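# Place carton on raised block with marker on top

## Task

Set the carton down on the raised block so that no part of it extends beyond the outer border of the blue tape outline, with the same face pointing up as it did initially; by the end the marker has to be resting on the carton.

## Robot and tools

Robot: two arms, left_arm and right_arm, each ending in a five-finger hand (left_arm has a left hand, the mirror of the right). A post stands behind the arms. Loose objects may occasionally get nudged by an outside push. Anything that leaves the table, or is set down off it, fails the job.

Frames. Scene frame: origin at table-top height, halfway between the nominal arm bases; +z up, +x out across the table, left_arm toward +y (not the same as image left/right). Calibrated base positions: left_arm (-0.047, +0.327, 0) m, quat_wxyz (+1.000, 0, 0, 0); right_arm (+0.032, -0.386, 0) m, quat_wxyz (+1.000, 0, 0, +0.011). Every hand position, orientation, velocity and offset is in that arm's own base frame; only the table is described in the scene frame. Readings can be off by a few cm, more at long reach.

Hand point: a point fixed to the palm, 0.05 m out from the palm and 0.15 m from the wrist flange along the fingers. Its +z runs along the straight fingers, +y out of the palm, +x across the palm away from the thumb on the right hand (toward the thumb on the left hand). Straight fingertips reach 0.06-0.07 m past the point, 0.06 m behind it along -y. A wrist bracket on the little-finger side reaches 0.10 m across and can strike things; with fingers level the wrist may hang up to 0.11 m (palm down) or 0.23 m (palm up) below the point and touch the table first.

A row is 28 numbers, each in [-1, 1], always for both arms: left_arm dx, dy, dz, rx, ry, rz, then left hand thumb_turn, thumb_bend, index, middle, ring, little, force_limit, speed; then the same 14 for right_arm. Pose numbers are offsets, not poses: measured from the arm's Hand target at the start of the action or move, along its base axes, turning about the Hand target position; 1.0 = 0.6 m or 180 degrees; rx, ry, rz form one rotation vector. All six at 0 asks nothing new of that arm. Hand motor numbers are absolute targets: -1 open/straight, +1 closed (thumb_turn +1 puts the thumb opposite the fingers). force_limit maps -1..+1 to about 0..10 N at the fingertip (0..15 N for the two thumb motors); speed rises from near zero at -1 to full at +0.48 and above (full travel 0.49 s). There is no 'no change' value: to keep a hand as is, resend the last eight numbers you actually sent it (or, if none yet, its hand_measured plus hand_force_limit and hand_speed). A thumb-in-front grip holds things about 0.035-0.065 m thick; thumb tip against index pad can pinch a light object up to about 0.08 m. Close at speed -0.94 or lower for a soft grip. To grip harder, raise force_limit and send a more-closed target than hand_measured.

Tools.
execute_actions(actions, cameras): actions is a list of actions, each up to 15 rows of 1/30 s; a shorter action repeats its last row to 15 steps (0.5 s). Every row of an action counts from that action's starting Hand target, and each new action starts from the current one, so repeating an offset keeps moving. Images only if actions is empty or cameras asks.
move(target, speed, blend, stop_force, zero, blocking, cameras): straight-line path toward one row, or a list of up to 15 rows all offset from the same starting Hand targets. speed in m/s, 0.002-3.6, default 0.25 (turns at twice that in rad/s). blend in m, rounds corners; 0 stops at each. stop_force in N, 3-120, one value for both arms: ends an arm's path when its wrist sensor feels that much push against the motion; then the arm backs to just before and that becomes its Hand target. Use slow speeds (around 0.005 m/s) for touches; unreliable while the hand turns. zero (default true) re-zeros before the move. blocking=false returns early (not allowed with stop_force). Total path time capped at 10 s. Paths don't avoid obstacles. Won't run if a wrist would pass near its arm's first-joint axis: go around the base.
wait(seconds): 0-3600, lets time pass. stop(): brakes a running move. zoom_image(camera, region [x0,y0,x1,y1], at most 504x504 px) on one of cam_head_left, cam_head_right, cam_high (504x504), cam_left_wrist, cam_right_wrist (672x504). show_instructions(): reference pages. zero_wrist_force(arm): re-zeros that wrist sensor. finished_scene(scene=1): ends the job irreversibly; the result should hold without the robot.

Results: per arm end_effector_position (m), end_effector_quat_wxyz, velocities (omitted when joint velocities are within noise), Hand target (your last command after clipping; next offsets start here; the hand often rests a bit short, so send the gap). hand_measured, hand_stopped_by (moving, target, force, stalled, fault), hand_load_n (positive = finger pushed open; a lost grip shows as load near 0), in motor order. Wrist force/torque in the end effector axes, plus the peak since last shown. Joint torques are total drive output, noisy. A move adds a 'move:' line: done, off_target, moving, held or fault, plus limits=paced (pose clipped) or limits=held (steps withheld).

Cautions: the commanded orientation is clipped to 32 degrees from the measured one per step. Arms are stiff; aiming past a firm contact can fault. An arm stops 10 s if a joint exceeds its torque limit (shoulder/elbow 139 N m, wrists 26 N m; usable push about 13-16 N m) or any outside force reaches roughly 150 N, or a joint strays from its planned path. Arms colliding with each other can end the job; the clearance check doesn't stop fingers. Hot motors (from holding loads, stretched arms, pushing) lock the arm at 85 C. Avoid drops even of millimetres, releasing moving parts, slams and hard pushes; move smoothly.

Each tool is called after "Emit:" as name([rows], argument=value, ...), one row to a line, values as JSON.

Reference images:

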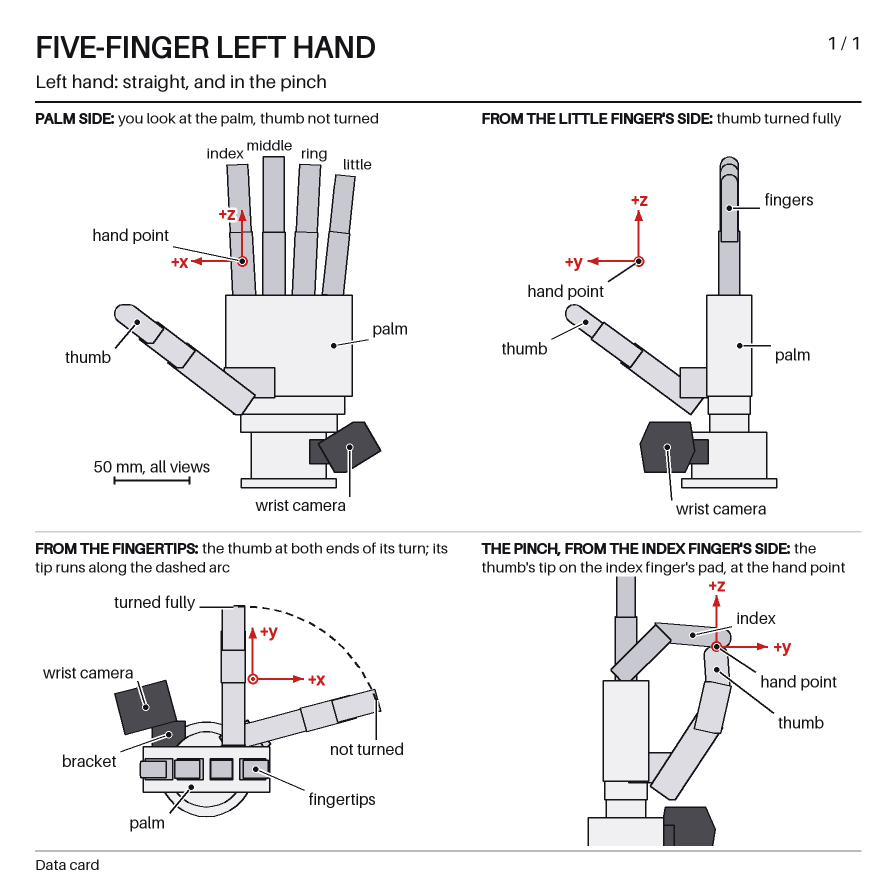

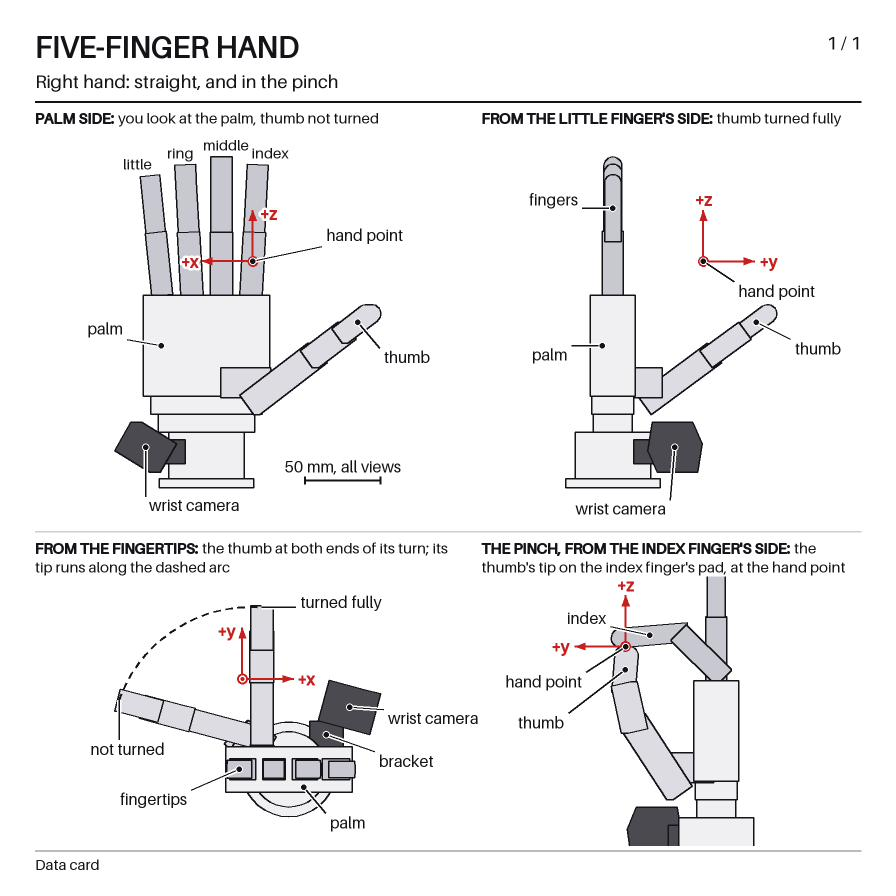

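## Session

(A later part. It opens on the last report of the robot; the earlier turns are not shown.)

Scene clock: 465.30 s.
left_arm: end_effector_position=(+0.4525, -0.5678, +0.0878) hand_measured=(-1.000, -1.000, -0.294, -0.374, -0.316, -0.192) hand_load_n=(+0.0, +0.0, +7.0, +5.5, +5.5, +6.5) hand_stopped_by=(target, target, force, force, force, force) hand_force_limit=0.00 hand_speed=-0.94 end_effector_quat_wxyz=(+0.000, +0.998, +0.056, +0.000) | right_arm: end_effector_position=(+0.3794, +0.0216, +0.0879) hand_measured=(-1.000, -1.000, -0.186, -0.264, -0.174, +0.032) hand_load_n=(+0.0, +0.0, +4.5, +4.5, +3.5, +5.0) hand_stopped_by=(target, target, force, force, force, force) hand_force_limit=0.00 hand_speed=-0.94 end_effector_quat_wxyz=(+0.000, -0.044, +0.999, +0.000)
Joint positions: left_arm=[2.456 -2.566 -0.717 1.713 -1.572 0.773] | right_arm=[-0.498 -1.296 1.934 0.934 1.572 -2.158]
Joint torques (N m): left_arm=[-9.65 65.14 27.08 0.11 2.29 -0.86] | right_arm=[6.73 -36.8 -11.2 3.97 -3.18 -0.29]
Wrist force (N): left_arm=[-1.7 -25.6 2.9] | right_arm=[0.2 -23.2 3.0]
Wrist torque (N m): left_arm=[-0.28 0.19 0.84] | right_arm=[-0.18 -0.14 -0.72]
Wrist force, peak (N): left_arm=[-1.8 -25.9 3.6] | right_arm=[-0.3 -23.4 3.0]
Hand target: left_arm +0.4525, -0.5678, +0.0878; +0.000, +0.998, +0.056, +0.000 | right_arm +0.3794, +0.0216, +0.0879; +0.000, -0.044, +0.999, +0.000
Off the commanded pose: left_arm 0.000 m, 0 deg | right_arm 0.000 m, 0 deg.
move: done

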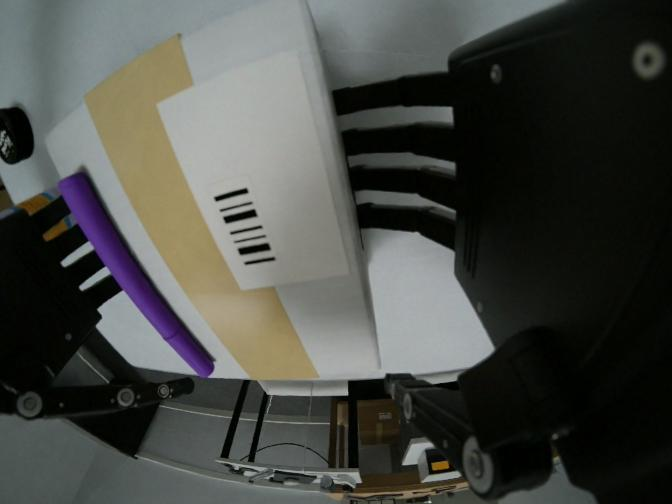

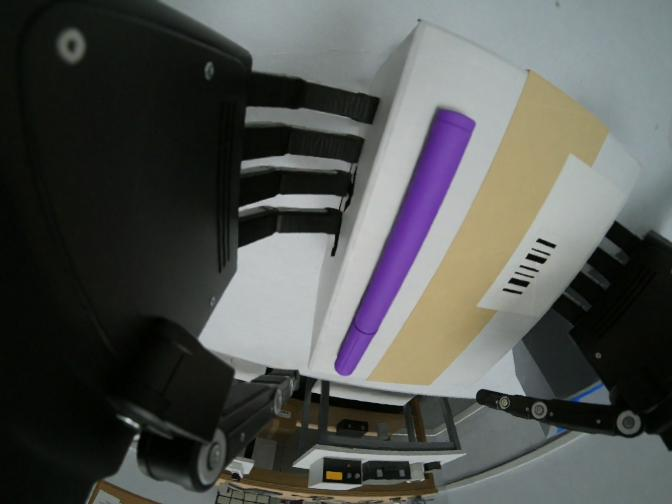

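Emit:
move(target=[0,0,0.0167,0,0,0,-1,-1,0.2,0.2,0.2,0.2,0.0,-0.94,0,0,0.0167,0,0,0,-1,-1,0.2,0.2,0.2,0.2,0.0,-0.94], cameras=["cam_high","cam_head_left","cam_left_wrist", "cam_right_wrist"], speed=0.02)

Emit:
zoom_image(camera="cam_high", region=[0, 170, 180, 330])

Scene clock: 469.93 s.
left_arm: end_effector_position=(+0.4525, -0.5678, +0.0978) hand_measured=(-1.000, -1.000, -0.294, -0.374, -0.316, -0.192) hand_load_n=(+0.0, +0.0, +7.0, +6.0, +6.0, +6.5) hand_stopped_by=(target, target, force, force, force, force) hand_force_limit=0.00 hand_speed=-0.94 end_effector_quat_wxyz=(+0.000, +0.998, +0.056, +0.000) | right_arm: end_effector_position=(+0.3794, +0.0216, +0.0979) hand_measured=(-1.000, -1.000, -0.186, -0.264, -0.174, +0.032) hand_load_n=(+0.0, +0.0, +4.5, +4.5, +3.0, +4.0) hand_stopped_by=(target, target, force, force, force, force) hand_force_limit=0.00 hand_speed=-0.94 end_effector_quat_wxyz=(+0.000, -0.044, +0.999, +0.000)
Joint positions: left_arm=[2.456 -2.562 -0.701 1.692 -1.572 0.773] | right_arm=[-0.498 -1.311 1.922 0.96 1.572 -2.158]
Joint torques (N m): left_arm=[-8.96 68.34 35.21 -0.3 2.81 -0.58] | right_arm=[7.96 -35.97 -16.48 6.36 -3.59 -0.98]
Wrist force (N): left_arm=[-0.4 -24.4 4.8] | right_arm=[0.1 -22.3 2.9]
Wrist torque (N m): left_arm=[-0.29 0.15 0.88] | right_arm=[-0.20 -0.04 -0.74]
Wrist force, peak (N): left_arm=[-1.9 -25.7 3.5] | right_arm=[0.0 -23.6 3.1]
Hand target: left_arm +0.4525, -0.5678, +0.0978; +0.000, +0.998, +0.056, +0.000 | right_arm +0.3794, +0.0216, +0.0979; +0.000, -0.044, +0.999, +0.000
Off the commanded pose: left_arm 0.000 m, 0 deg | right_arm 0.000 m, 0 deg.
move: done
Images, in order (width x height): cam_head_left 504x504, cam_high 504x504, cam_left_wrist 672x504, cam_right_wrist 672x504.

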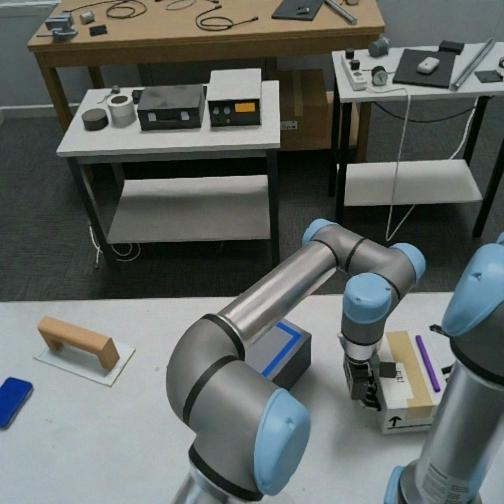

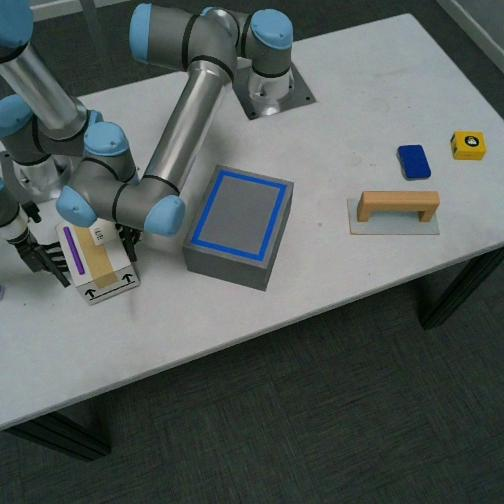

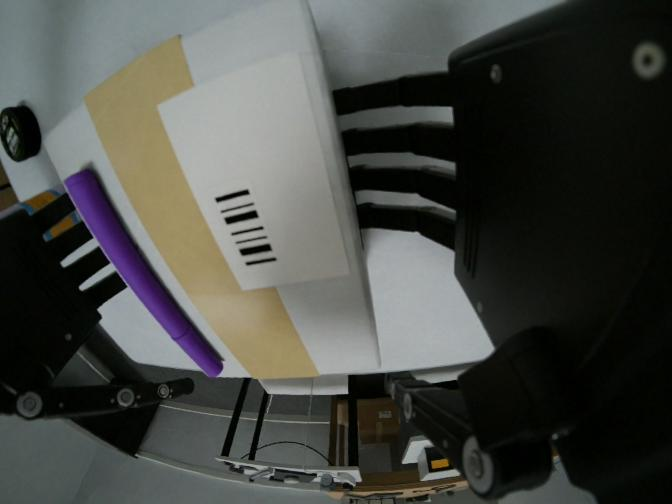

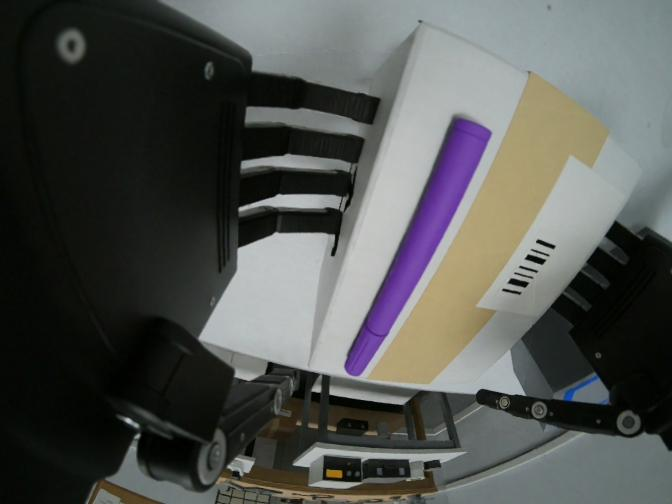

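Scaled by 2.800 from the camera's image (finer frame: 720x720).

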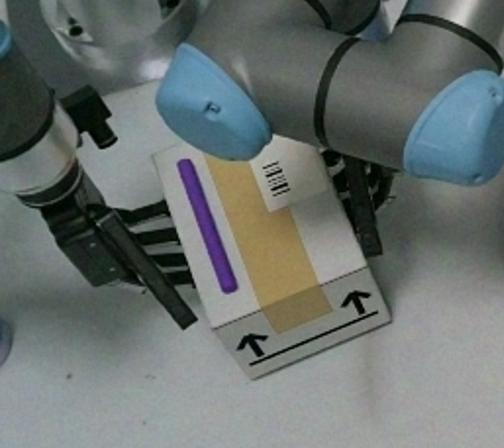

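Emit:
wait(seconds=0.5, cameras=["cam_high","cam_left_wrist", "cam_right_wrist"])

Emit:
zoom_image(camera="cam_high", region=[0, 170, 180, 330])

Scene clock: 475.80 s.
left_arm: end_effector_position=(+0.4525, -0.5678, +0.0978) hand_measured=(-1.000, -1.000, -0.294, -0.374, -0.316, -0.192) hand_load_n=(+0.0, +0.0, +7.0, +6.5, +6.5, +6.5) hand_stopped_by=(target, target, force, force, force, force) hand_force_limit=0.00 hand_speed=-0.94 end_effector_quat_wxyz=(+0.000, +0.998, +0.056, +0.000) | right_arm: end_effector_position=(+0.3794, +0.0216, +0.0979) hand_measured=(-1.000, -1.000, -0.186, -0.264, -0.174, +0.032) hand_load_n=(+0.0, +0.0, +4.5, +5.0, +3.0, +4.0) hand_stopped_by=(target, target, force, force, force, force) hand_force_limit=0.00 hand_speed=-0.94 end_effector_quat_wxyz=(+0.000, -0.044, +0.999, +0.000)
Joint positions: left_arm=[2.456 -2.562 -0.701 1.692 -1.572 0.773] | right_arm=[-0.498 -1.311 1.922 0.96 1.572 -2.158]
Joint torques (N m): left_arm=[-8.07 65.16 30.85 1.51 3.23 0.11] | right_arm=[6.4 -36.17 -15.49 5.67 -3.93 -2.14]
Wrist force (N): left_arm=[-0.5 -24.0 4.8] | right_arm=[0.1 -22.0 3.1]
Wrist torque (N m): left_arm=[-0.24 0.17 0.86] | right_arm=[-0.18 -0.05 -0.73]
Wrist force, peak (N): left_arm=[-0.5 -24.6 5.0] | right_arm=[0.4 -22.4 3.1]
Hand target: left_arm +0.4525, -0.5678, +0.0978; +0.000, +0.998, +0.056, +0.000 | right_arm +0.3794, +0.0216, +0.0979; +0.000, -0.044, +0.999, +0.000
Off the commanded pose: left_arm 0.000 m, 0 deg | right_arm 0.000 m, 0 deg.
wait: 0.50 s; at rest from the start

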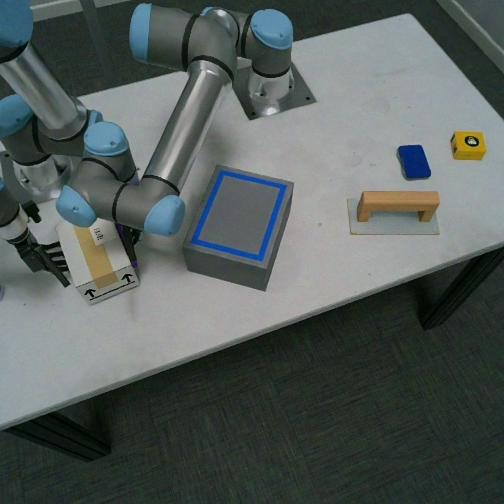

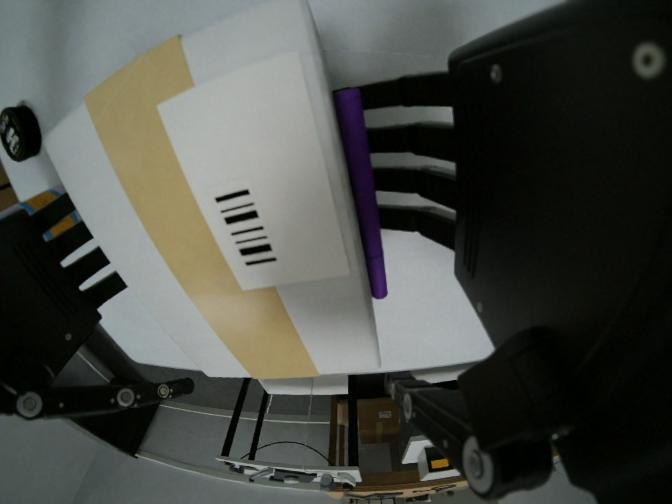

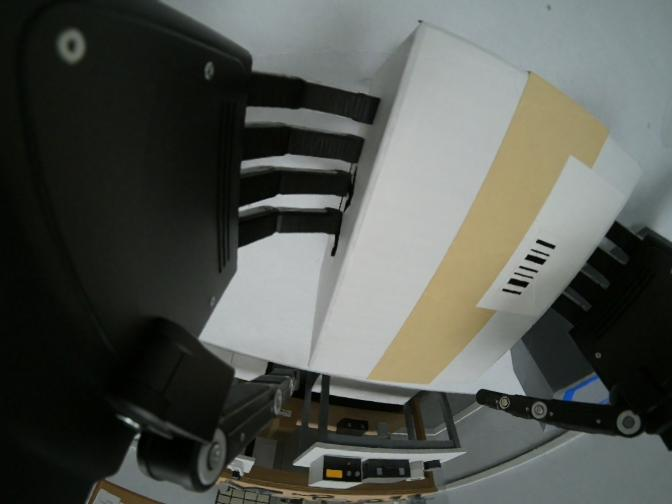

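Scaled by 2.800 from the camera's image (finer frame: 720x720).

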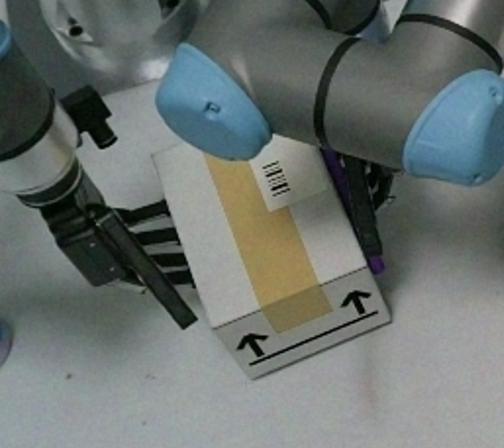

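Emit:
move(target=[0,0,-0.0167,0,0,0,-1,-1,0.2,0.2,0.2,0.2,0.0,-0.94,0,0,-0.0167,0,0,0,-1,-1,0.2,0.2,0.2,0.2,0.0,-0.94], cameras=["cam_high","cam_left_wrist", "cam_right_wrist"], speed=0.01, stop_force=10)

Emit:
zoom_image(camera="cam_left_wrist", region=[200, 20, 480, 320])

Scene clock: 489.47 s.
left_arm: end_effector_position=(+0.4525, -0.5678, +0.0878) hand_measured=(-1.000, -1.000, -0.294, -0.374, -0.316, -0.192) hand_load_n=(+0.0, +0.0, +5.0, +5.0, +5.5, +6.5) hand_stopped_by=(target, target, force, force, force, force) hand_force_limit=0.00 hand_speed=-0.94 end_effector_quat_wxyz=(+0.000, +0.998, +0.056, +0.000) | right_arm: end_effector_position=(+0.3794, +0.0216, +0.0879) hand_measured=(-1.000, -1.000, -0.186, -0.264, -0.174, +0.032) hand_load_n=(+0.0, -0.5, +3.5, +4.5, +3.5, +5.0) hand_stopped_by=(target, target, force, force, force, force) hand_force_limit=0.00 hand_speed=-0.94 end_effector_quat_wxyz=(+0.000, -0.044, +0.999, +0.000)
Joint positions: left_arm=[2.456 -2.566 -0.717 1.713 -1.572 0.773] | right_arm=[-0.498 -1.296 1.934 0.934 1.572 -2.158]
Joint torques (N m): left_arm=[-6.46 44.75 12.92 3.89 3.83 0.49] | right_arm=[3.25 -14.3 -2.74 3.7 -4.3 -2.35]
Wrist force (N): left_arm=[-0.9 -26.5 -0.7] | right_arm=[2.1 -24.7 2.1]
Wrist torque (N m): left_arm=[-0.16 0.20 0.66] | right_arm=[-0.12 -0.19 -0.66]
Wrist force, peak (N): left_arm=[-1.2 -26.8 -1.0] | right_arm=[2.0 -24.8 1.8]
Hand target: left_arm +0.4525, -0.5678, +0.0878; +0.000, +0.998, +0.056, +0.000 | right_arm +0.3794, +0.0216, +0.0879; +0.000, -0.044, +0.999, +0.000
Off the commanded pose: left_arm 0.000 m, 0 deg | right_arm 0.000 m, 0 deg.
move: done

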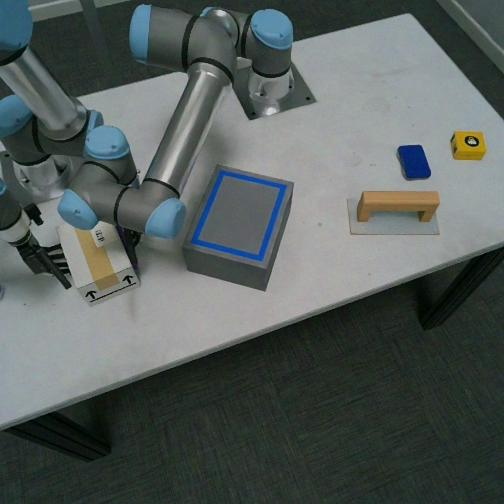

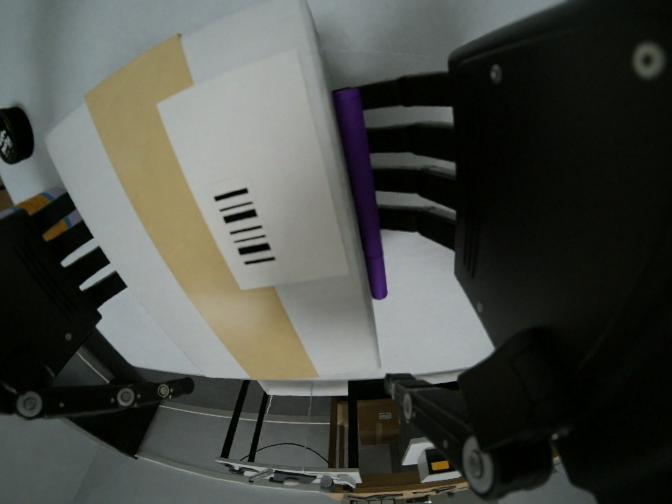

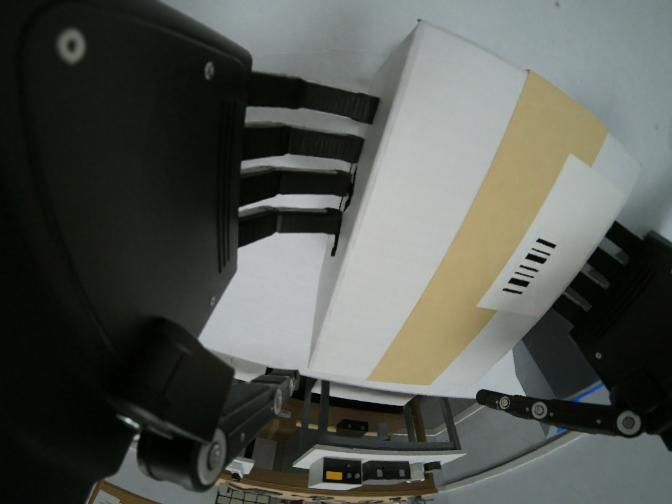

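Scaled by 1.680 from the camera's image (finer frame: 960x720).

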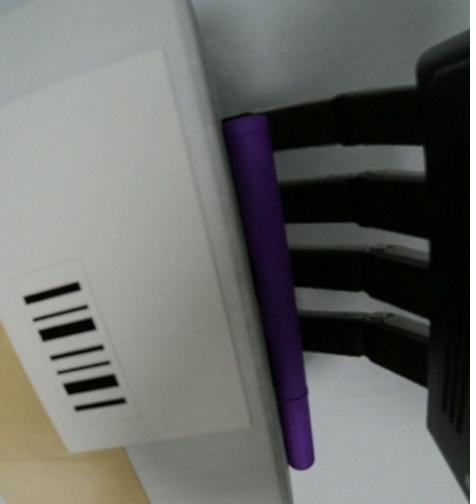

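Emit:
move(target=[0,0,0,0,0,0,-1,-1,-0.32,-0.395,-0.34,-0.22,0.0,-0.94,0,0,0,0,0,0,-1,-1,0.2,0.2,0.2,0.2,0.0,-0.94], cameras=["cam_left_wrist"])

Scene clock: 513.10 s.
left_arm: end_effector_position=(+0.4525, -0.5679, +0.0878) hand_measured=(-1.000, -1.000, -0.320, -0.396, -0.340, -0.220) hand_load_n=(+0.0, +0.0, +1.0, +0.5, +0.0, +0.5) hand_stopped_by=(target, target, target, target, target, target) hand_force_limit=0.00 hand_speed=-0.94 end_effector_quat_wxyz=(+0.000, +0.998, +0.056, +0.000) | right_arm: end_effector_position=(+0.3794, +0.0216, +0.0879) hand_measured=(-1.000, -1.000, -0.186, -0.264, -0.174, +0.032) hand_load_n=(+0.0, +0.0, +3.0, +4.0, +2.5, +3.0) hand_stopped_by=(target, target, force, force, force, force) hand_force_limit=0.00 hand_speed=-0.94 end_effector_quat_wxyz=(+0.000, -0.044, +0.999, +0.000)
Joint positions: left_arm=[2.456 -2.566 -0.717 1.713 -1.572 0.773] | right_arm=[-0.498 -1.296 1.934 0.934 1.572 -2.158]
Joint torques (N m): left_arm=[-5.58 44.88 12.87 -1.05 2.37 0.3] | right_arm=[3.64 -16.22 -6.06 3.54 -4.23 -2.06]
Wrist force (N): left_arm=[-0.4 -11.8 -6.2] | right_arm=[-0.7 -16.8 1.3]
Wrist torque (N m): left_arm=[0.24 -0.14 0.46] | right_arm=[-0.03 -0.06 -0.45]
Wrist force, peak (N): left_arm=[-1.0 -27.0 -0.3] | right_arm=[1.9 -24.9 2.1]
Hand target: left_arm +0.4525, -0.5678, +0.0878; +0.000, +0.998, +0.056, +0.000 | right_arm +0.3794, +0.0216, +0.0879; +0.000, -0.044, +0.999, +0.000
Off the commanded pose: left_arm 0.000 m, 0 deg | right_arm 0.000 m, 0 deg.
move: done

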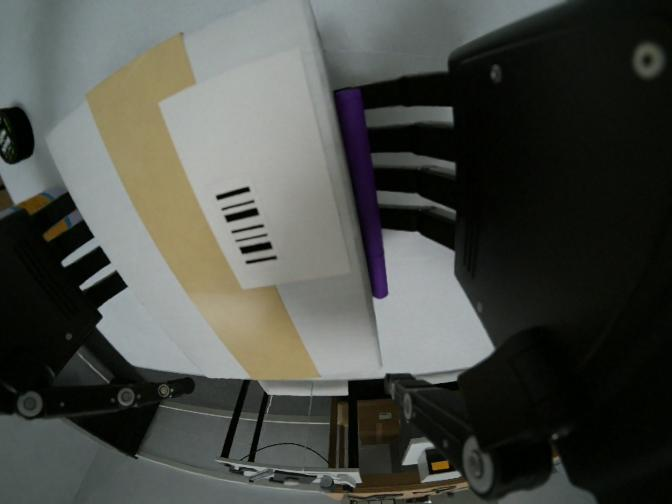

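Emit:
move(target=[0,0,0,0,0,0,-1,-1,-0.335,-0.41,-0.355,-0.235,0.0,-0.94,0,0,0,0,0,0,-1,-1,0.2,0.2,0.2,0.2,0.0,-0.94], cameras=["cam_left_wrist"])

Scene clock: 515.87 s.
left_arm: end_effector_position=(+0.4525, -0.5678, +0.0878) hand_measured=(-1.000, -1.000, -0.336, -0.410, -0.356, -0.236) hand_load_n=(+0.0, +0.0, +0.5, +0.0, +0.0, +1.0) hand_stopped_by=(target, target, target, target, target, target) hand_force_limit=0.00 hand_speed=-0.94 end_effector_quat_wxyz=(+0.000, +0.998, +0.056, +0.000) | right_arm: end_effector_position=(+0.3794, +0.0216, +0.0879) hand_measured=(-1.000, -1.000, -0.186, -0.264, -0.174, +0.034) hand_load_n=(+0.0, +0.0, +2.0, +3.0, +1.5, +1.0) hand_stopped_by=(target, target, force, force, force, force) hand_force_limit=0.00 hand_speed=-0.94 end_effector_quat_wxyz=(+0.000, -0.044, +0.999, +0.000)
Joint positions: left_arm=[2.456 -2.566 -0.717 1.713 -1.572 0.773] | right_arm=[-0.498 -1.296 1.934 0.934 1.572 -2.158]
Joint torques (N m): left_arm=[-6.02 45.73 11.73 -1.61 -0.15 0.19] | right_arm=[2.55 -19.53 -16.49 3.52 -3.24 -2.09]
Wrist force (N): left_arm=[-0.3 -3.9 -2.2] | right_arm=[-0.7 -6.3 2.9]
Wrist torque (N m): left_arm=[0.24 -0.03 0.20] | right_arm=[0.07 -0.07 -0.18]
Wrist force, peak (N): left_arm=[-0.3 -11.9 -6.4] | right_arm=[-1.0 -17.2 1.6]
Hand target: left_arm +0.4525, -0.5678, +0.0878; +0.000, +0.998, +0.056, +0.000 | right_arm +0.3794, +0.0216, +0.0879; +0.000, -0.044, +0.999, +0.000
Off the commanded pose: left_arm 0.000 m, 0 deg | right_arm 0.000 m, 0 deg.
move: done

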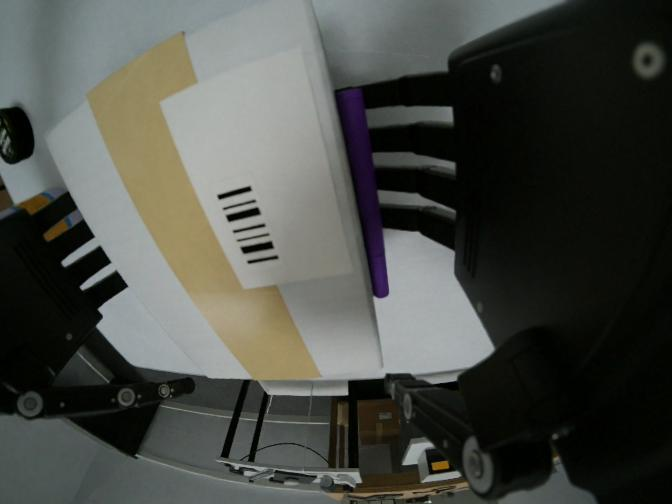

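Emit:
move(target=[0,0,-0.0783,0,0,0,-1,-1,-0.335,-0.41,-0.355,-0.235,0.0,-0.94,0,0,0,0,0,0,-1,-1,0.2,0.2,0.2,0.2,0.0,-0.94], cameras=["cam_left_wrist", "cam_high"], speed=0.012, stop_force=4)

Scene clock: 524.33 s.
left_arm: end_effector_position=(+0.4525, -0.5678, +0.0556) hand_measured=(-1.000, -1.000, -0.336, -0.410, -0.356, -0.236) hand_load_n=(+0.0, +0.0, +0.5, +0.0, +0.0, +1.5) hand_stopped_by=(target, target, target, target, target, target) hand_force_limit=0.00 hand_speed=-0.94 end_effector_quat_wxyz=(+0.000, +0.998, +0.056, +0.000) | right_arm: end_effector_position=(+0.3794, +0.0216, +0.0879) hand_measured=(-1.000, -1.000, -0.186, -0.264, -0.174, +0.034) hand_load_n=(+0.0, +0.0, +2.0, +2.0, +1.0, +1.0) hand_stopped_by=(target, target, force, force, force, force) hand_force_limit=0.00 hand_speed=-0.94 end_effector_quat_wxyz=(+0.000, -0.044, +0.999, +0.000)
Joint positions: left_arm=[2.456 -2.586 -0.763 1.778 -1.572 0.773] | right_arm=[-0.498 -1.296 1.934 0.934 1.572 -2.158]
Joint torques (N m): left_arm=[-8.76 61.42 27.64 -2.41 2.85 -0.74] | right_arm=[2.51 -29.18 -18.05 3.74 0.46 -1.75]
Wrist force (N): left_arm=[0.5 -7.4 -5.6] | right_arm=[-0.2 -4.5 2.4]
Wrist torque (N m): left_arm=[0.29 -0.06 0.20] | right_arm=[0.13 -0.02 -0.14]
Wrist force, peak (N): left_arm=[0.8 -12.4 -12.1] | right_arm=[0.6 -6.3 3.5]
Hand target: left_arm +0.4525, -0.5678, +0.0556; +0.000, +0.998, +0.056, +0.000 (not the last commanded pose) | right_arm +0.3794, +0.0216, +0.0879; +0.000, -0.044, +0.999, +0.000
Off the commanded pose: left_arm 0.015 m, 0 deg | right_arm 0.000 m, 0 deg.
move: contact (left_arm)
Images, in order (width x height): cam_high 504x504, cam_left_wrist 672x504.

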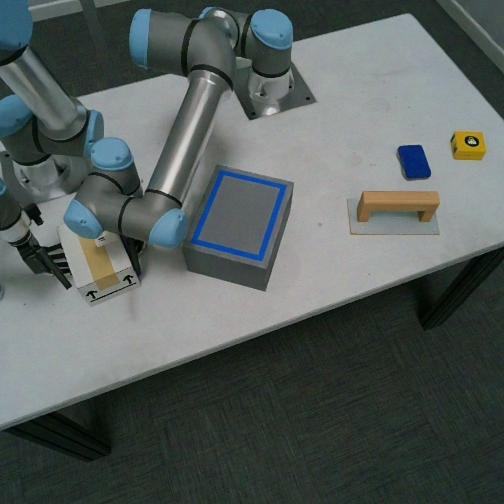

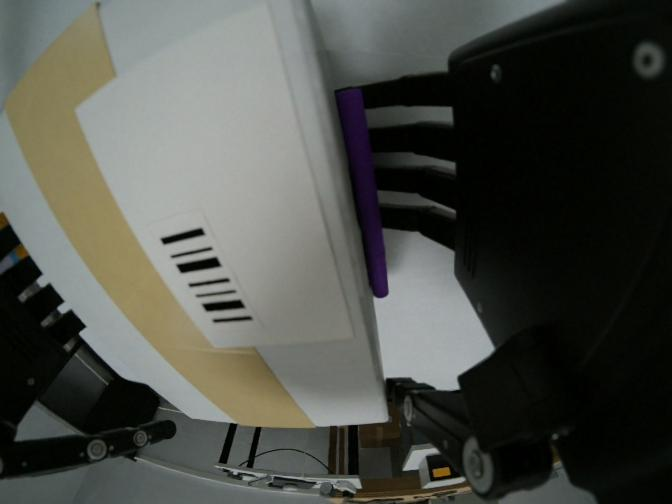

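Emit:
move(target=[0,0,0.0233,0,0,0,-1,-1,-0.335,-0.41,-0.355,-0.235,0.0,-0.94,0,0,0,0,0,0,-1,-1,0.2,0.2,0.2,0.2,0.0,-0.94], cameras=[], speed=0.02)

Emit:
move(target=[0,0,0,0,0,0,-1,-1,-0.67,-0.72,-0.69,-0.6,0.0,-0.94,0,0,0,0,0,0,-1,-1,0.2,0.2,0.2,0.2,0.0,-0.94], cameras=["cam_left_wrist", "cam_high"])

Emit:
zoom_image(camera="cam_left_wrist", region=[200, 20, 480, 320])

Scene clock: 535.20 s.
left_arm: end_effector_position=(+0.4525, -0.5678, +0.0695) hand_measured=(-1.000, -1.000, -0.336, -0.410, -0.356, -0.236) hand_load_n=(+0.0, +0.0, +1.0, +0.5, +0.5, +2.5) hand_stopped_by=(target, target, target, target, target, target) hand_force_limit=0.00 hand_speed=-0.94 end_effector_quat_wxyz=(+0.000, +0.998, +0.056, +0.000) | right_arm: end_effector_position=(+0.3794, +0.0216, +0.0879) hand_measured=(-1.000, -1.000, -0.186, -0.264, -0.174, +0.034) hand_load_n=(+0.0, +0.0, +1.5, +2.5, +1.0, +1.0) hand_stopped_by=(target, target, force, force, force, force) hand_force_limit=0.00 hand_speed=-0.94 end_effector_quat_wxyz=(+0.000, -0.044, +0.999, +0.000)
Joint positions: left_arm=[2.456 -2.577 -0.745 1.751 -1.572 0.773] | right_arm=[-0.498 -1.296 1.934 0.934 1.572 -2.158]
Joint torques (N m): left_arm=[-9.95 64.99 29.93 -3.65 -0.89 -0.89] | right_arm=[3.44 -33.31 -18.2 3.59 0 -1.73]
Wrist force (N): left_arm=[-0.4 -3.9 1.0] | right_arm=[0.0 -4.1 2.1]
Wrist torque (N m): left_arm=[0.08 0.18 0.12] | right_arm=[0.11 -0.05 -0.12]
Wrist force, peak (N): left_arm=[0.8 -7.5 -5.8] | right_arm=[0.2 -4.7 2.9]
Hand target: left_arm +0.4525, -0.5678, +0.0696; +0.000, +0.998, +0.056, +0.000 | right_arm +0.3794, +0.0216, +0.0879; +0.000, -0.044, +0.999, +0.000
Off the commanded pose: left_arm 0.000 m, 0 deg | right_arm 0.000 m, 0 deg.
move: done

Scene clock: 537.60 s.
left_arm: end_effector_position=(+0.4525, -0.5678, +0.0696) hand_measured=(-1.000, -1.000, -0.670, -0.720, -0.690, -0.600) hand_load_n=(+0.0, -0.5, +0.0, +0.0, +0.0, +0.0) hand_stopped_by=(target, target, target, target, target, target) hand_force_limit=0.00 hand_speed=-0.94 end_effector_quat_wxyz=(+0.000, +0.998, +0.056, +0.000) | right_arm: end_effector_position=(+0.3794, +0.0216, +0.0879) hand_measured=(-1.000, -1.000, -0.186, -0.264, -0.174, +0.034) hand_load_n=(+0.0, +0.0, +1.5, +1.5, +0.5, +0.0) hand_stopped_by=(target, target, force, force, force, force) hand_force_limit=0.00 hand_speed=-0.94 end_effector_quat_wxyz=(+0.000, -0.044, +0.999, +0.000)
Joint positions: left_arm=[2.456 -2.577 -0.745 1.751 -1.572 0.773] | right_arm=[-0.498 -1.296 1.934 0.934 1.572 -2.158]
Joint torques (N m): left_arm=[-8.12 54.56 27.21 -3.88 -1.67 -0.79] | right_arm=[1.94 -35.8 -18.11 3.57 -0.28 -1.65]
Wrist force (N): left_arm=[-0.6 0.0 -0.1] | right_arm=[0.3 -2.1 1.6]
Wrist torque (N m): left_arm=[0.23 0.15 -0.09] | right_arm=[0.16 -0.04 -0.06]
Wrist force, peak (N): left_arm=[-0.6 -3.5 1.2] | right_arm=[-0.3 -4.2 2.5]
Hand target: left_arm +0.4525, -0.5678, +0.0696; +0.000, +0.998, +0.056, +0.000 | right_arm +0.3794, +0.0216, +0.0879; +0.000, -0.044, +0.999, +0.000
Off the commanded pose: left_arm 0.000 m, 0 deg | right_arm 0.000 m, 0 deg.
move: done
Images, in order (width x height): cam_high 504x504, cam_left_wrist 672x504.

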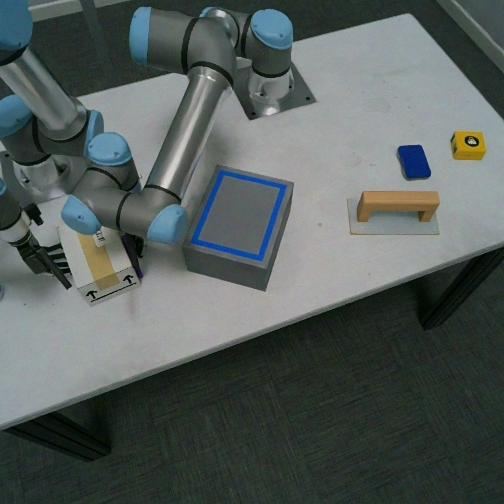

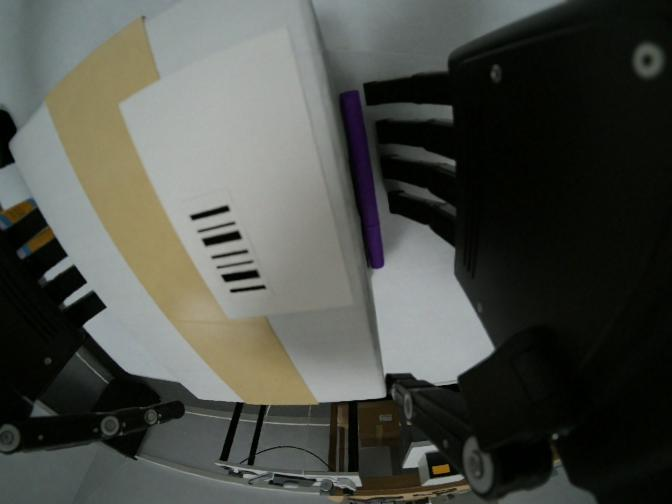

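Scaled by 1.680 from the camera's image (finer frame: 960x720).

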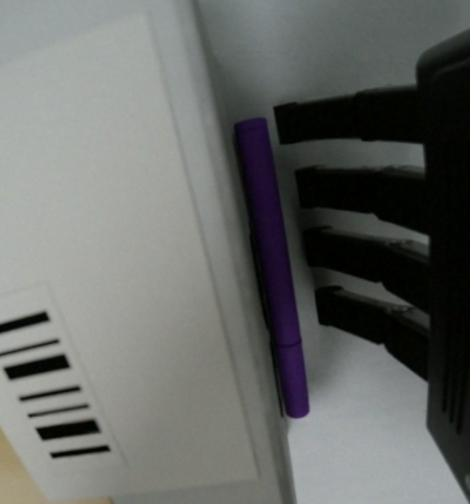

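Emit:
move(target=[0,0,0.0417,0,0,0,-1,-1,-0.67,-0.72,-0.69,-0.6,0.0,-0.94,0,0,0,0,0,0,-1,-1,0.2,0.2,0.2,0.2,0.0,-0.94], cameras=[], speed=0.03)

Emit:
move(target=[0,0,0,0,0,0,-1,-1,0.1,0.1,0.1,0.1,-0.4,-0.94,0,0,0,0,0,0,-1,-1,0.2,0.2,0.2,0.2,0.0,-0.94], cameras=["cam_left_wrist", "cam_high"])

Emit:
zoom_image(camera="cam_left_wrist", region=[200, 20, 480, 320])

Scene clock: 548.87 s.
left_arm: end_effector_position=(+0.4525, -0.5678, +0.0945) hand_measured=(-1.000, -1.000, -0.670, -0.720, -0.690, -0.600) hand_load_n=(+0.0, +0.0, +0.0, +0.0, +0.0, +0.0) hand_stopped_by=(target, target, target, target, target, target) hand_force_limit=0.00 hand_speed=-0.94 end_effector_quat_wxyz=(+0.000, +0.998, +0.056, +0.000) | right_arm: end_effector_position=(+0.3794, +0.0216, +0.0879) hand_measured=(-1.000, -1.000, -0.186, -0.264, -0.174, +0.034) hand_load_n=(+0.0, +0.0, +1.0, +2.0, +0.5, +0.5) hand_stopped_by=(target, target, force, force, force, force) hand_force_limit=0.00 hand_speed=-0.94 end_effector_quat_wxyz=(+0.000, -0.044, +0.999, +0.000)
Joint positions: left_arm=[2.456 -2.563 -0.706 1.699 -1.572 0.773] | right_arm=[-0.498 -1.296 1.934 0.934 1.572 -2.158]
Joint torques (N m): left_arm=[-5.12 63.81 27.08 -4.06 -0.61 -0.5] | right_arm=[1.65 -35.09 -18.14 3.67 -0.85 -1.53]
Wrist force (N): left_arm=[-0.4 0.5 -0.4] | right_arm=[0.5 -2.2 1.3]
Wrist torque (N m): left_arm=[0.27 0.10 -0.05] | right_arm=[0.16 -0.05 -0.04]
Wrist force, peak (N): left_arm=[-0.5 0.9 -0.5] | right_arm=[0.3 -2.4 1.8]
Hand target: left_arm +0.4525, -0.5678, +0.0946; +0.000, +0.998, +0.056, +0.000 | right_arm +0.3794, +0.0216, +0.0879; +0.000, -0.044, +0.999, +0.000
Off the commanded pose: left_arm 0.000 m, 0 deg | right_arm 0.000 m, 0 deg.
move: done

Scene clock: 551.30 s.
left_arm: end_effector_position=(+0.4525, -0.5678, +0.0946) hand_measured=(-1.000, -1.000, -0.332, -0.406, -0.348, -0.234) hand_load_n=(+0.0, +0.0, +2.5, +2.5, +3.5, +3.5) hand_stopped_by=(target, target, force, force, force, force) hand_force_limit=-0.40 hand_speed=-0.94 end_effector_quat_wxyz=(+0.000, +0.998, +0.056, +0.000) | right_arm: end_effector_position=(+0.3794, +0.0216, +0.0879) hand_measured=(-1.000, -1.000, -0.186, -0.264, -0.174, +0.034) hand_load_n=(-0.5, +0.0, +1.5, +2.0, +0.5, +0.0) hand_stopped_by=(target, target, force, force, force, force) hand_force_limit=0.00 hand_speed=-0.94 end_effector_quat_wxyz=(+0.000, -0.044, +0.999, +0.000)
Joint positions: left_arm=[2.456 -2.563 -0.706 1.698 -1.572 0.773] | right_arm=[-0.498 -1.296 1.934 0.934 1.572 -2.158]
Joint torques (N m): left_arm=[-4.36 63.63 27.84 -1.5 -0.59 -0.48] | right_arm=[0.72 -35.42 -18.4 3.65 -0.98 -1.42]
Wrist force (N): left_arm=[-1.4 -9.7 3.2] | right_arm=[-1.2 -6.8 -0.3]
Wrist torque (N m): left_arm=[-0.11 0.26 0.31] | right_arm=[0.00 0.05 -0.22]
Wrist force, peak (N): left_arm=[-1.8 -9.8 3.4] | right_arm=[-1.4 -7.0 -0.1]
Hand target: left_arm +0.4525, -0.5678, +0.0946; +0.000, +0.998, +0.056, +0.000 | right_arm +0.3794, +0.0216, +0.0879; +0.000, -0.044, +0.999, +0.000
Off the commanded pose: left_arm 0.000 m, 0 deg | right_arm 0.000 m, 0 deg.
move: done
Images, in order (width x height): cam_high 504x504, cam_left_wrist 672x504.

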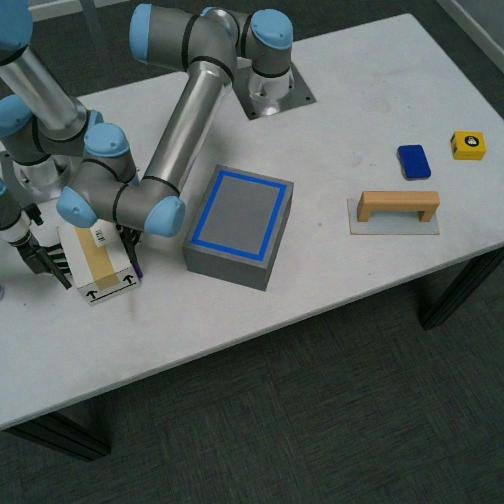

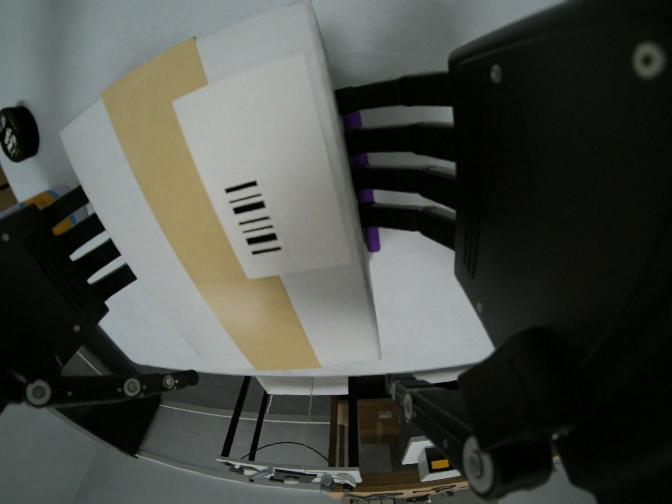

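Scaled by 1.680 from the camera's image (finer frame: 960x720).

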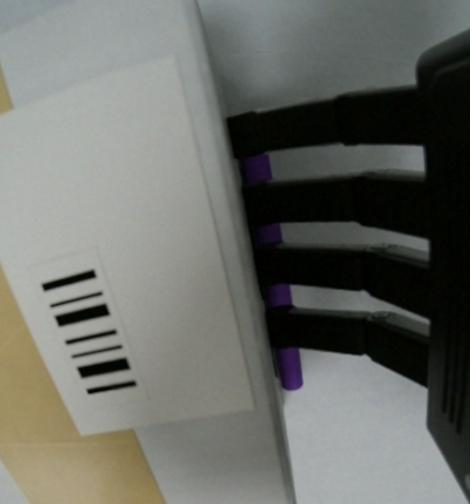

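Emit:
move(target=[0,0,0,0,0,0,-1,-1,0.3,0.3,0.3,0.3,0.1,-0.94,0,0,0,0,0,0,-1,-1,0.3,0.3,0.3,0.3,0.1,-0.94], cameras=[])

Emit:
move(target=[0,0,0.0333,0,0,0,-1,-1,0.3,0.3,0.3,0.3,0.1,-0.94,0,0,0.0333,0,0,0,-1,-1,0.3,0.3,0.3,0.3,0.1,-0.94], cameras=["cam_high","cam_head_left","cam_left_wrist", "cam_right_wrist"], speed=0.03)

Emit:
zoom_image(camera="cam_high", region=[0, 170, 180, 330])

Scene clock: 555.93 s.
left_arm: end_effector_position=(+0.4525, -0.5678, +0.0946) hand_measured=(-1.000, -1.000, -0.318, -0.390, -0.338, -0.218) hand_load_n=(+0.0, +0.0, +6.5, +6.5, +6.0, +7.0) hand_stopped_by=(target, target, force, force, force, force) hand_force_limit=0.10 hand_speed=-0.94 end_effector_quat_wxyz=(+0.000, +0.998, +0.056, +0.000) | right_arm: end_effector_position=(+0.3794, +0.0216, +0.0879) hand_measured=(-1.000, -1.000, -0.154, -0.238, -0.136, +0.094) hand_load_n=(+0.0, +0.0, +4.5, +4.5, +5.0, +6.0) hand_stopped_by=(target, target, force, force, force, force) hand_force_limit=0.10 hand_speed=-0.94 end_effector_quat_wxyz=(+0.000, -0.044, +0.999, +0.000)
Joint positions: left_arm=[2.456 -2.563 -0.706 1.699 -1.572 0.773] | right_arm=[-0.498 -1.296 1.934 0.934 1.572 -2.158]
Joint torques (N m): left_arm=[-2.05 63.29 27.63 1.08 5.4 -0.35] | right_arm=[0.92 -34.45 -10.85 5.57 -4.56 -1.22]
Wrist force (N): left_arm=[-2.3 -27.8 1.8] | right_arm=[-1.1 -25.4 3.2]
Wrist torque (N m): left_arm=[-0.12 0.14 0.95] | right_arm=[-0.09 -0.11 -0.80]
Wrist force, peak (N): left_arm=[-2.5 -28.1 1.7] | right_arm=[-1.3 -25.5 3.1]
Hand target: left_arm +0.4525, -0.5678, +0.0946; +0.000, +0.998, +0.056, +0.000 | right_arm +0.3794, +0.0216, +0.0879; +0.000, -0.044, +0.999, +0.000
Off the commanded pose: left_arm 0.000 m, 0 deg | right_arm 0.000 m, 0 deg.
move: done

Scene clock: 557.00 s.
left_arm: end_effector_position=(+0.4525, -0.5678, +0.1145) hand_measured=(-1.000, -1.000, -0.318, -0.390, -0.338, -0.218) hand_load_n=(+0.0, +0.0, +7.5, +7.0, +7.0, +7.0) hand_stopped_by=(target, target, force, force, force, force) hand_force_limit=0.10 hand_speed=-0.94 end_effector_quat_wxyz=(+0.000, +0.998, +0.056, +0.000) | right_arm: end_effector_position=(+0.3794, +0.0216, +0.1078) hand_measured=(-1.000, -1.000, -0.154, -0.238, -0.136, +0.094) hand_load_n=(+0.0, +0.0, +4.5, +4.5, +4.5, +4.5) hand_stopped_by=(target, target, force, force, force, force) hand_force_limit=0.10 hand_speed=-0.94 end_effector_quat_wxyz=(+0.000, -0.044, +0.999, +0.000)
Joint positions: left_arm=[2.456 -2.555 -0.67 1.655 -1.572 0.773] | right_arm=[-0.498 -1.325 1.91 0.986 1.572 -2.158]
Joint torques (N m): left_arm=[0.3 68.22 32.75 0.54 5.24 -0.03] | right_arm=[3.9 -37.51 -14.62 7.4 -7.55 -0.4]
Wrist force (N): left_arm=[-1.4 -27.5 4.0] | right_arm=[-0.9 -25.0 3.5]
Wrist torque (N m): left_arm=[-0.16 0.16 1.00] | right_arm=[-0.07 -0.03 -0.82]
Wrist force, peak (N): left_arm=[-1.1 -27.8 4.2] | right_arm=[-0.6 -25.6 3.3]
Hand target: left_arm +0.4525, -0.5678, +0.1146; +0.000, +0.998, +0.056, +0.000 | right_arm +0.3794, +0.0216, +0.1079; +0.000, -0.044, +0.999, +0.000
Off the commanded pose: left_arm 0.000 m, 0 deg | right_arm 0.000 m, 0 deg.
move: done
Images, in order (width x height): cam_head_left 504x504, cam_high 504x504, cam_left_wrist 672x504, cam_right_wrist 672x504.

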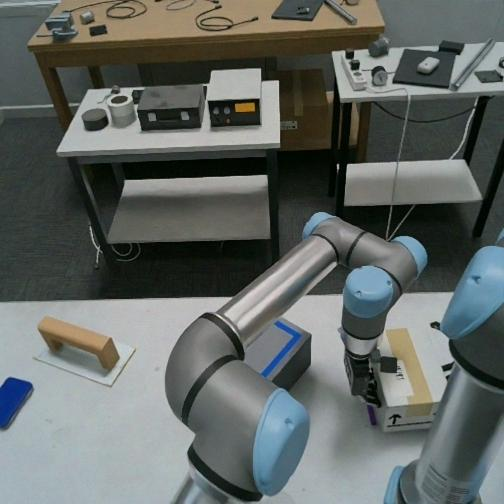

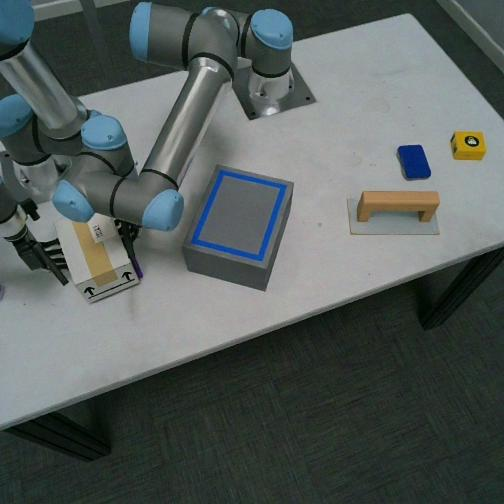

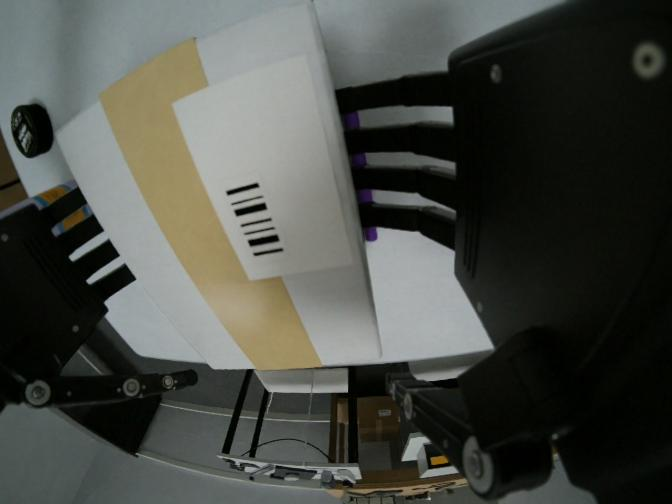

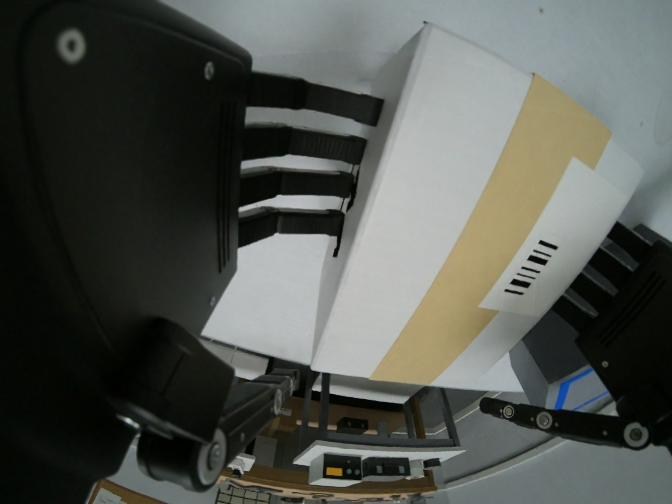

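Scaled by 2.800 from the camera's image (finer frame: 720x720).

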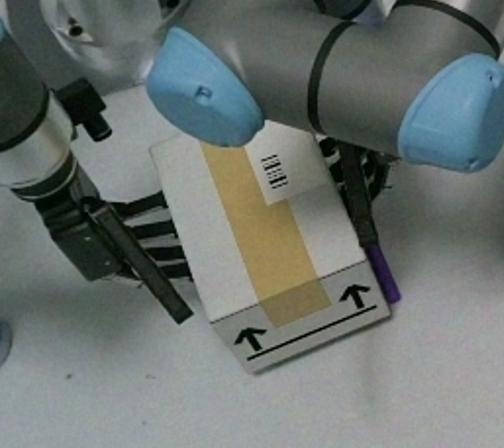

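Emit:
zoom_image(camera="cam_high", region=[45, 210, 155, 310])

Emit:
zoom_image(camera="cam_head_left", region=[320, 310, 460, 450])

Scaled by 4.582 from the camera's image (finer frame: 720x720).

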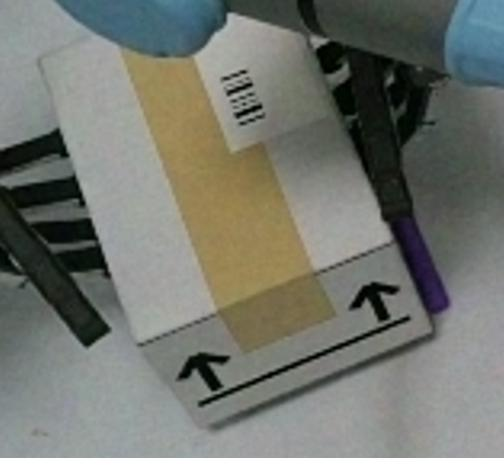

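Scaled by 3.600 from the camera's image (finer frame: 720x720).

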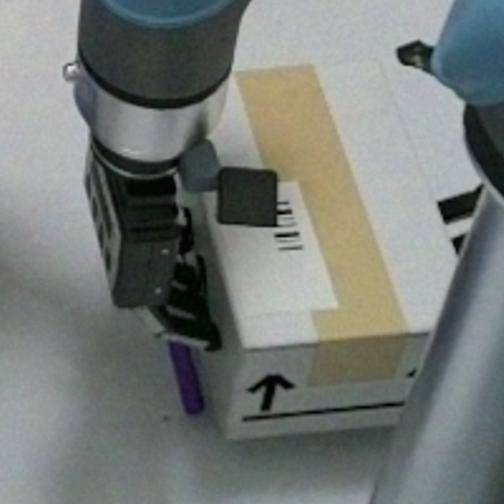

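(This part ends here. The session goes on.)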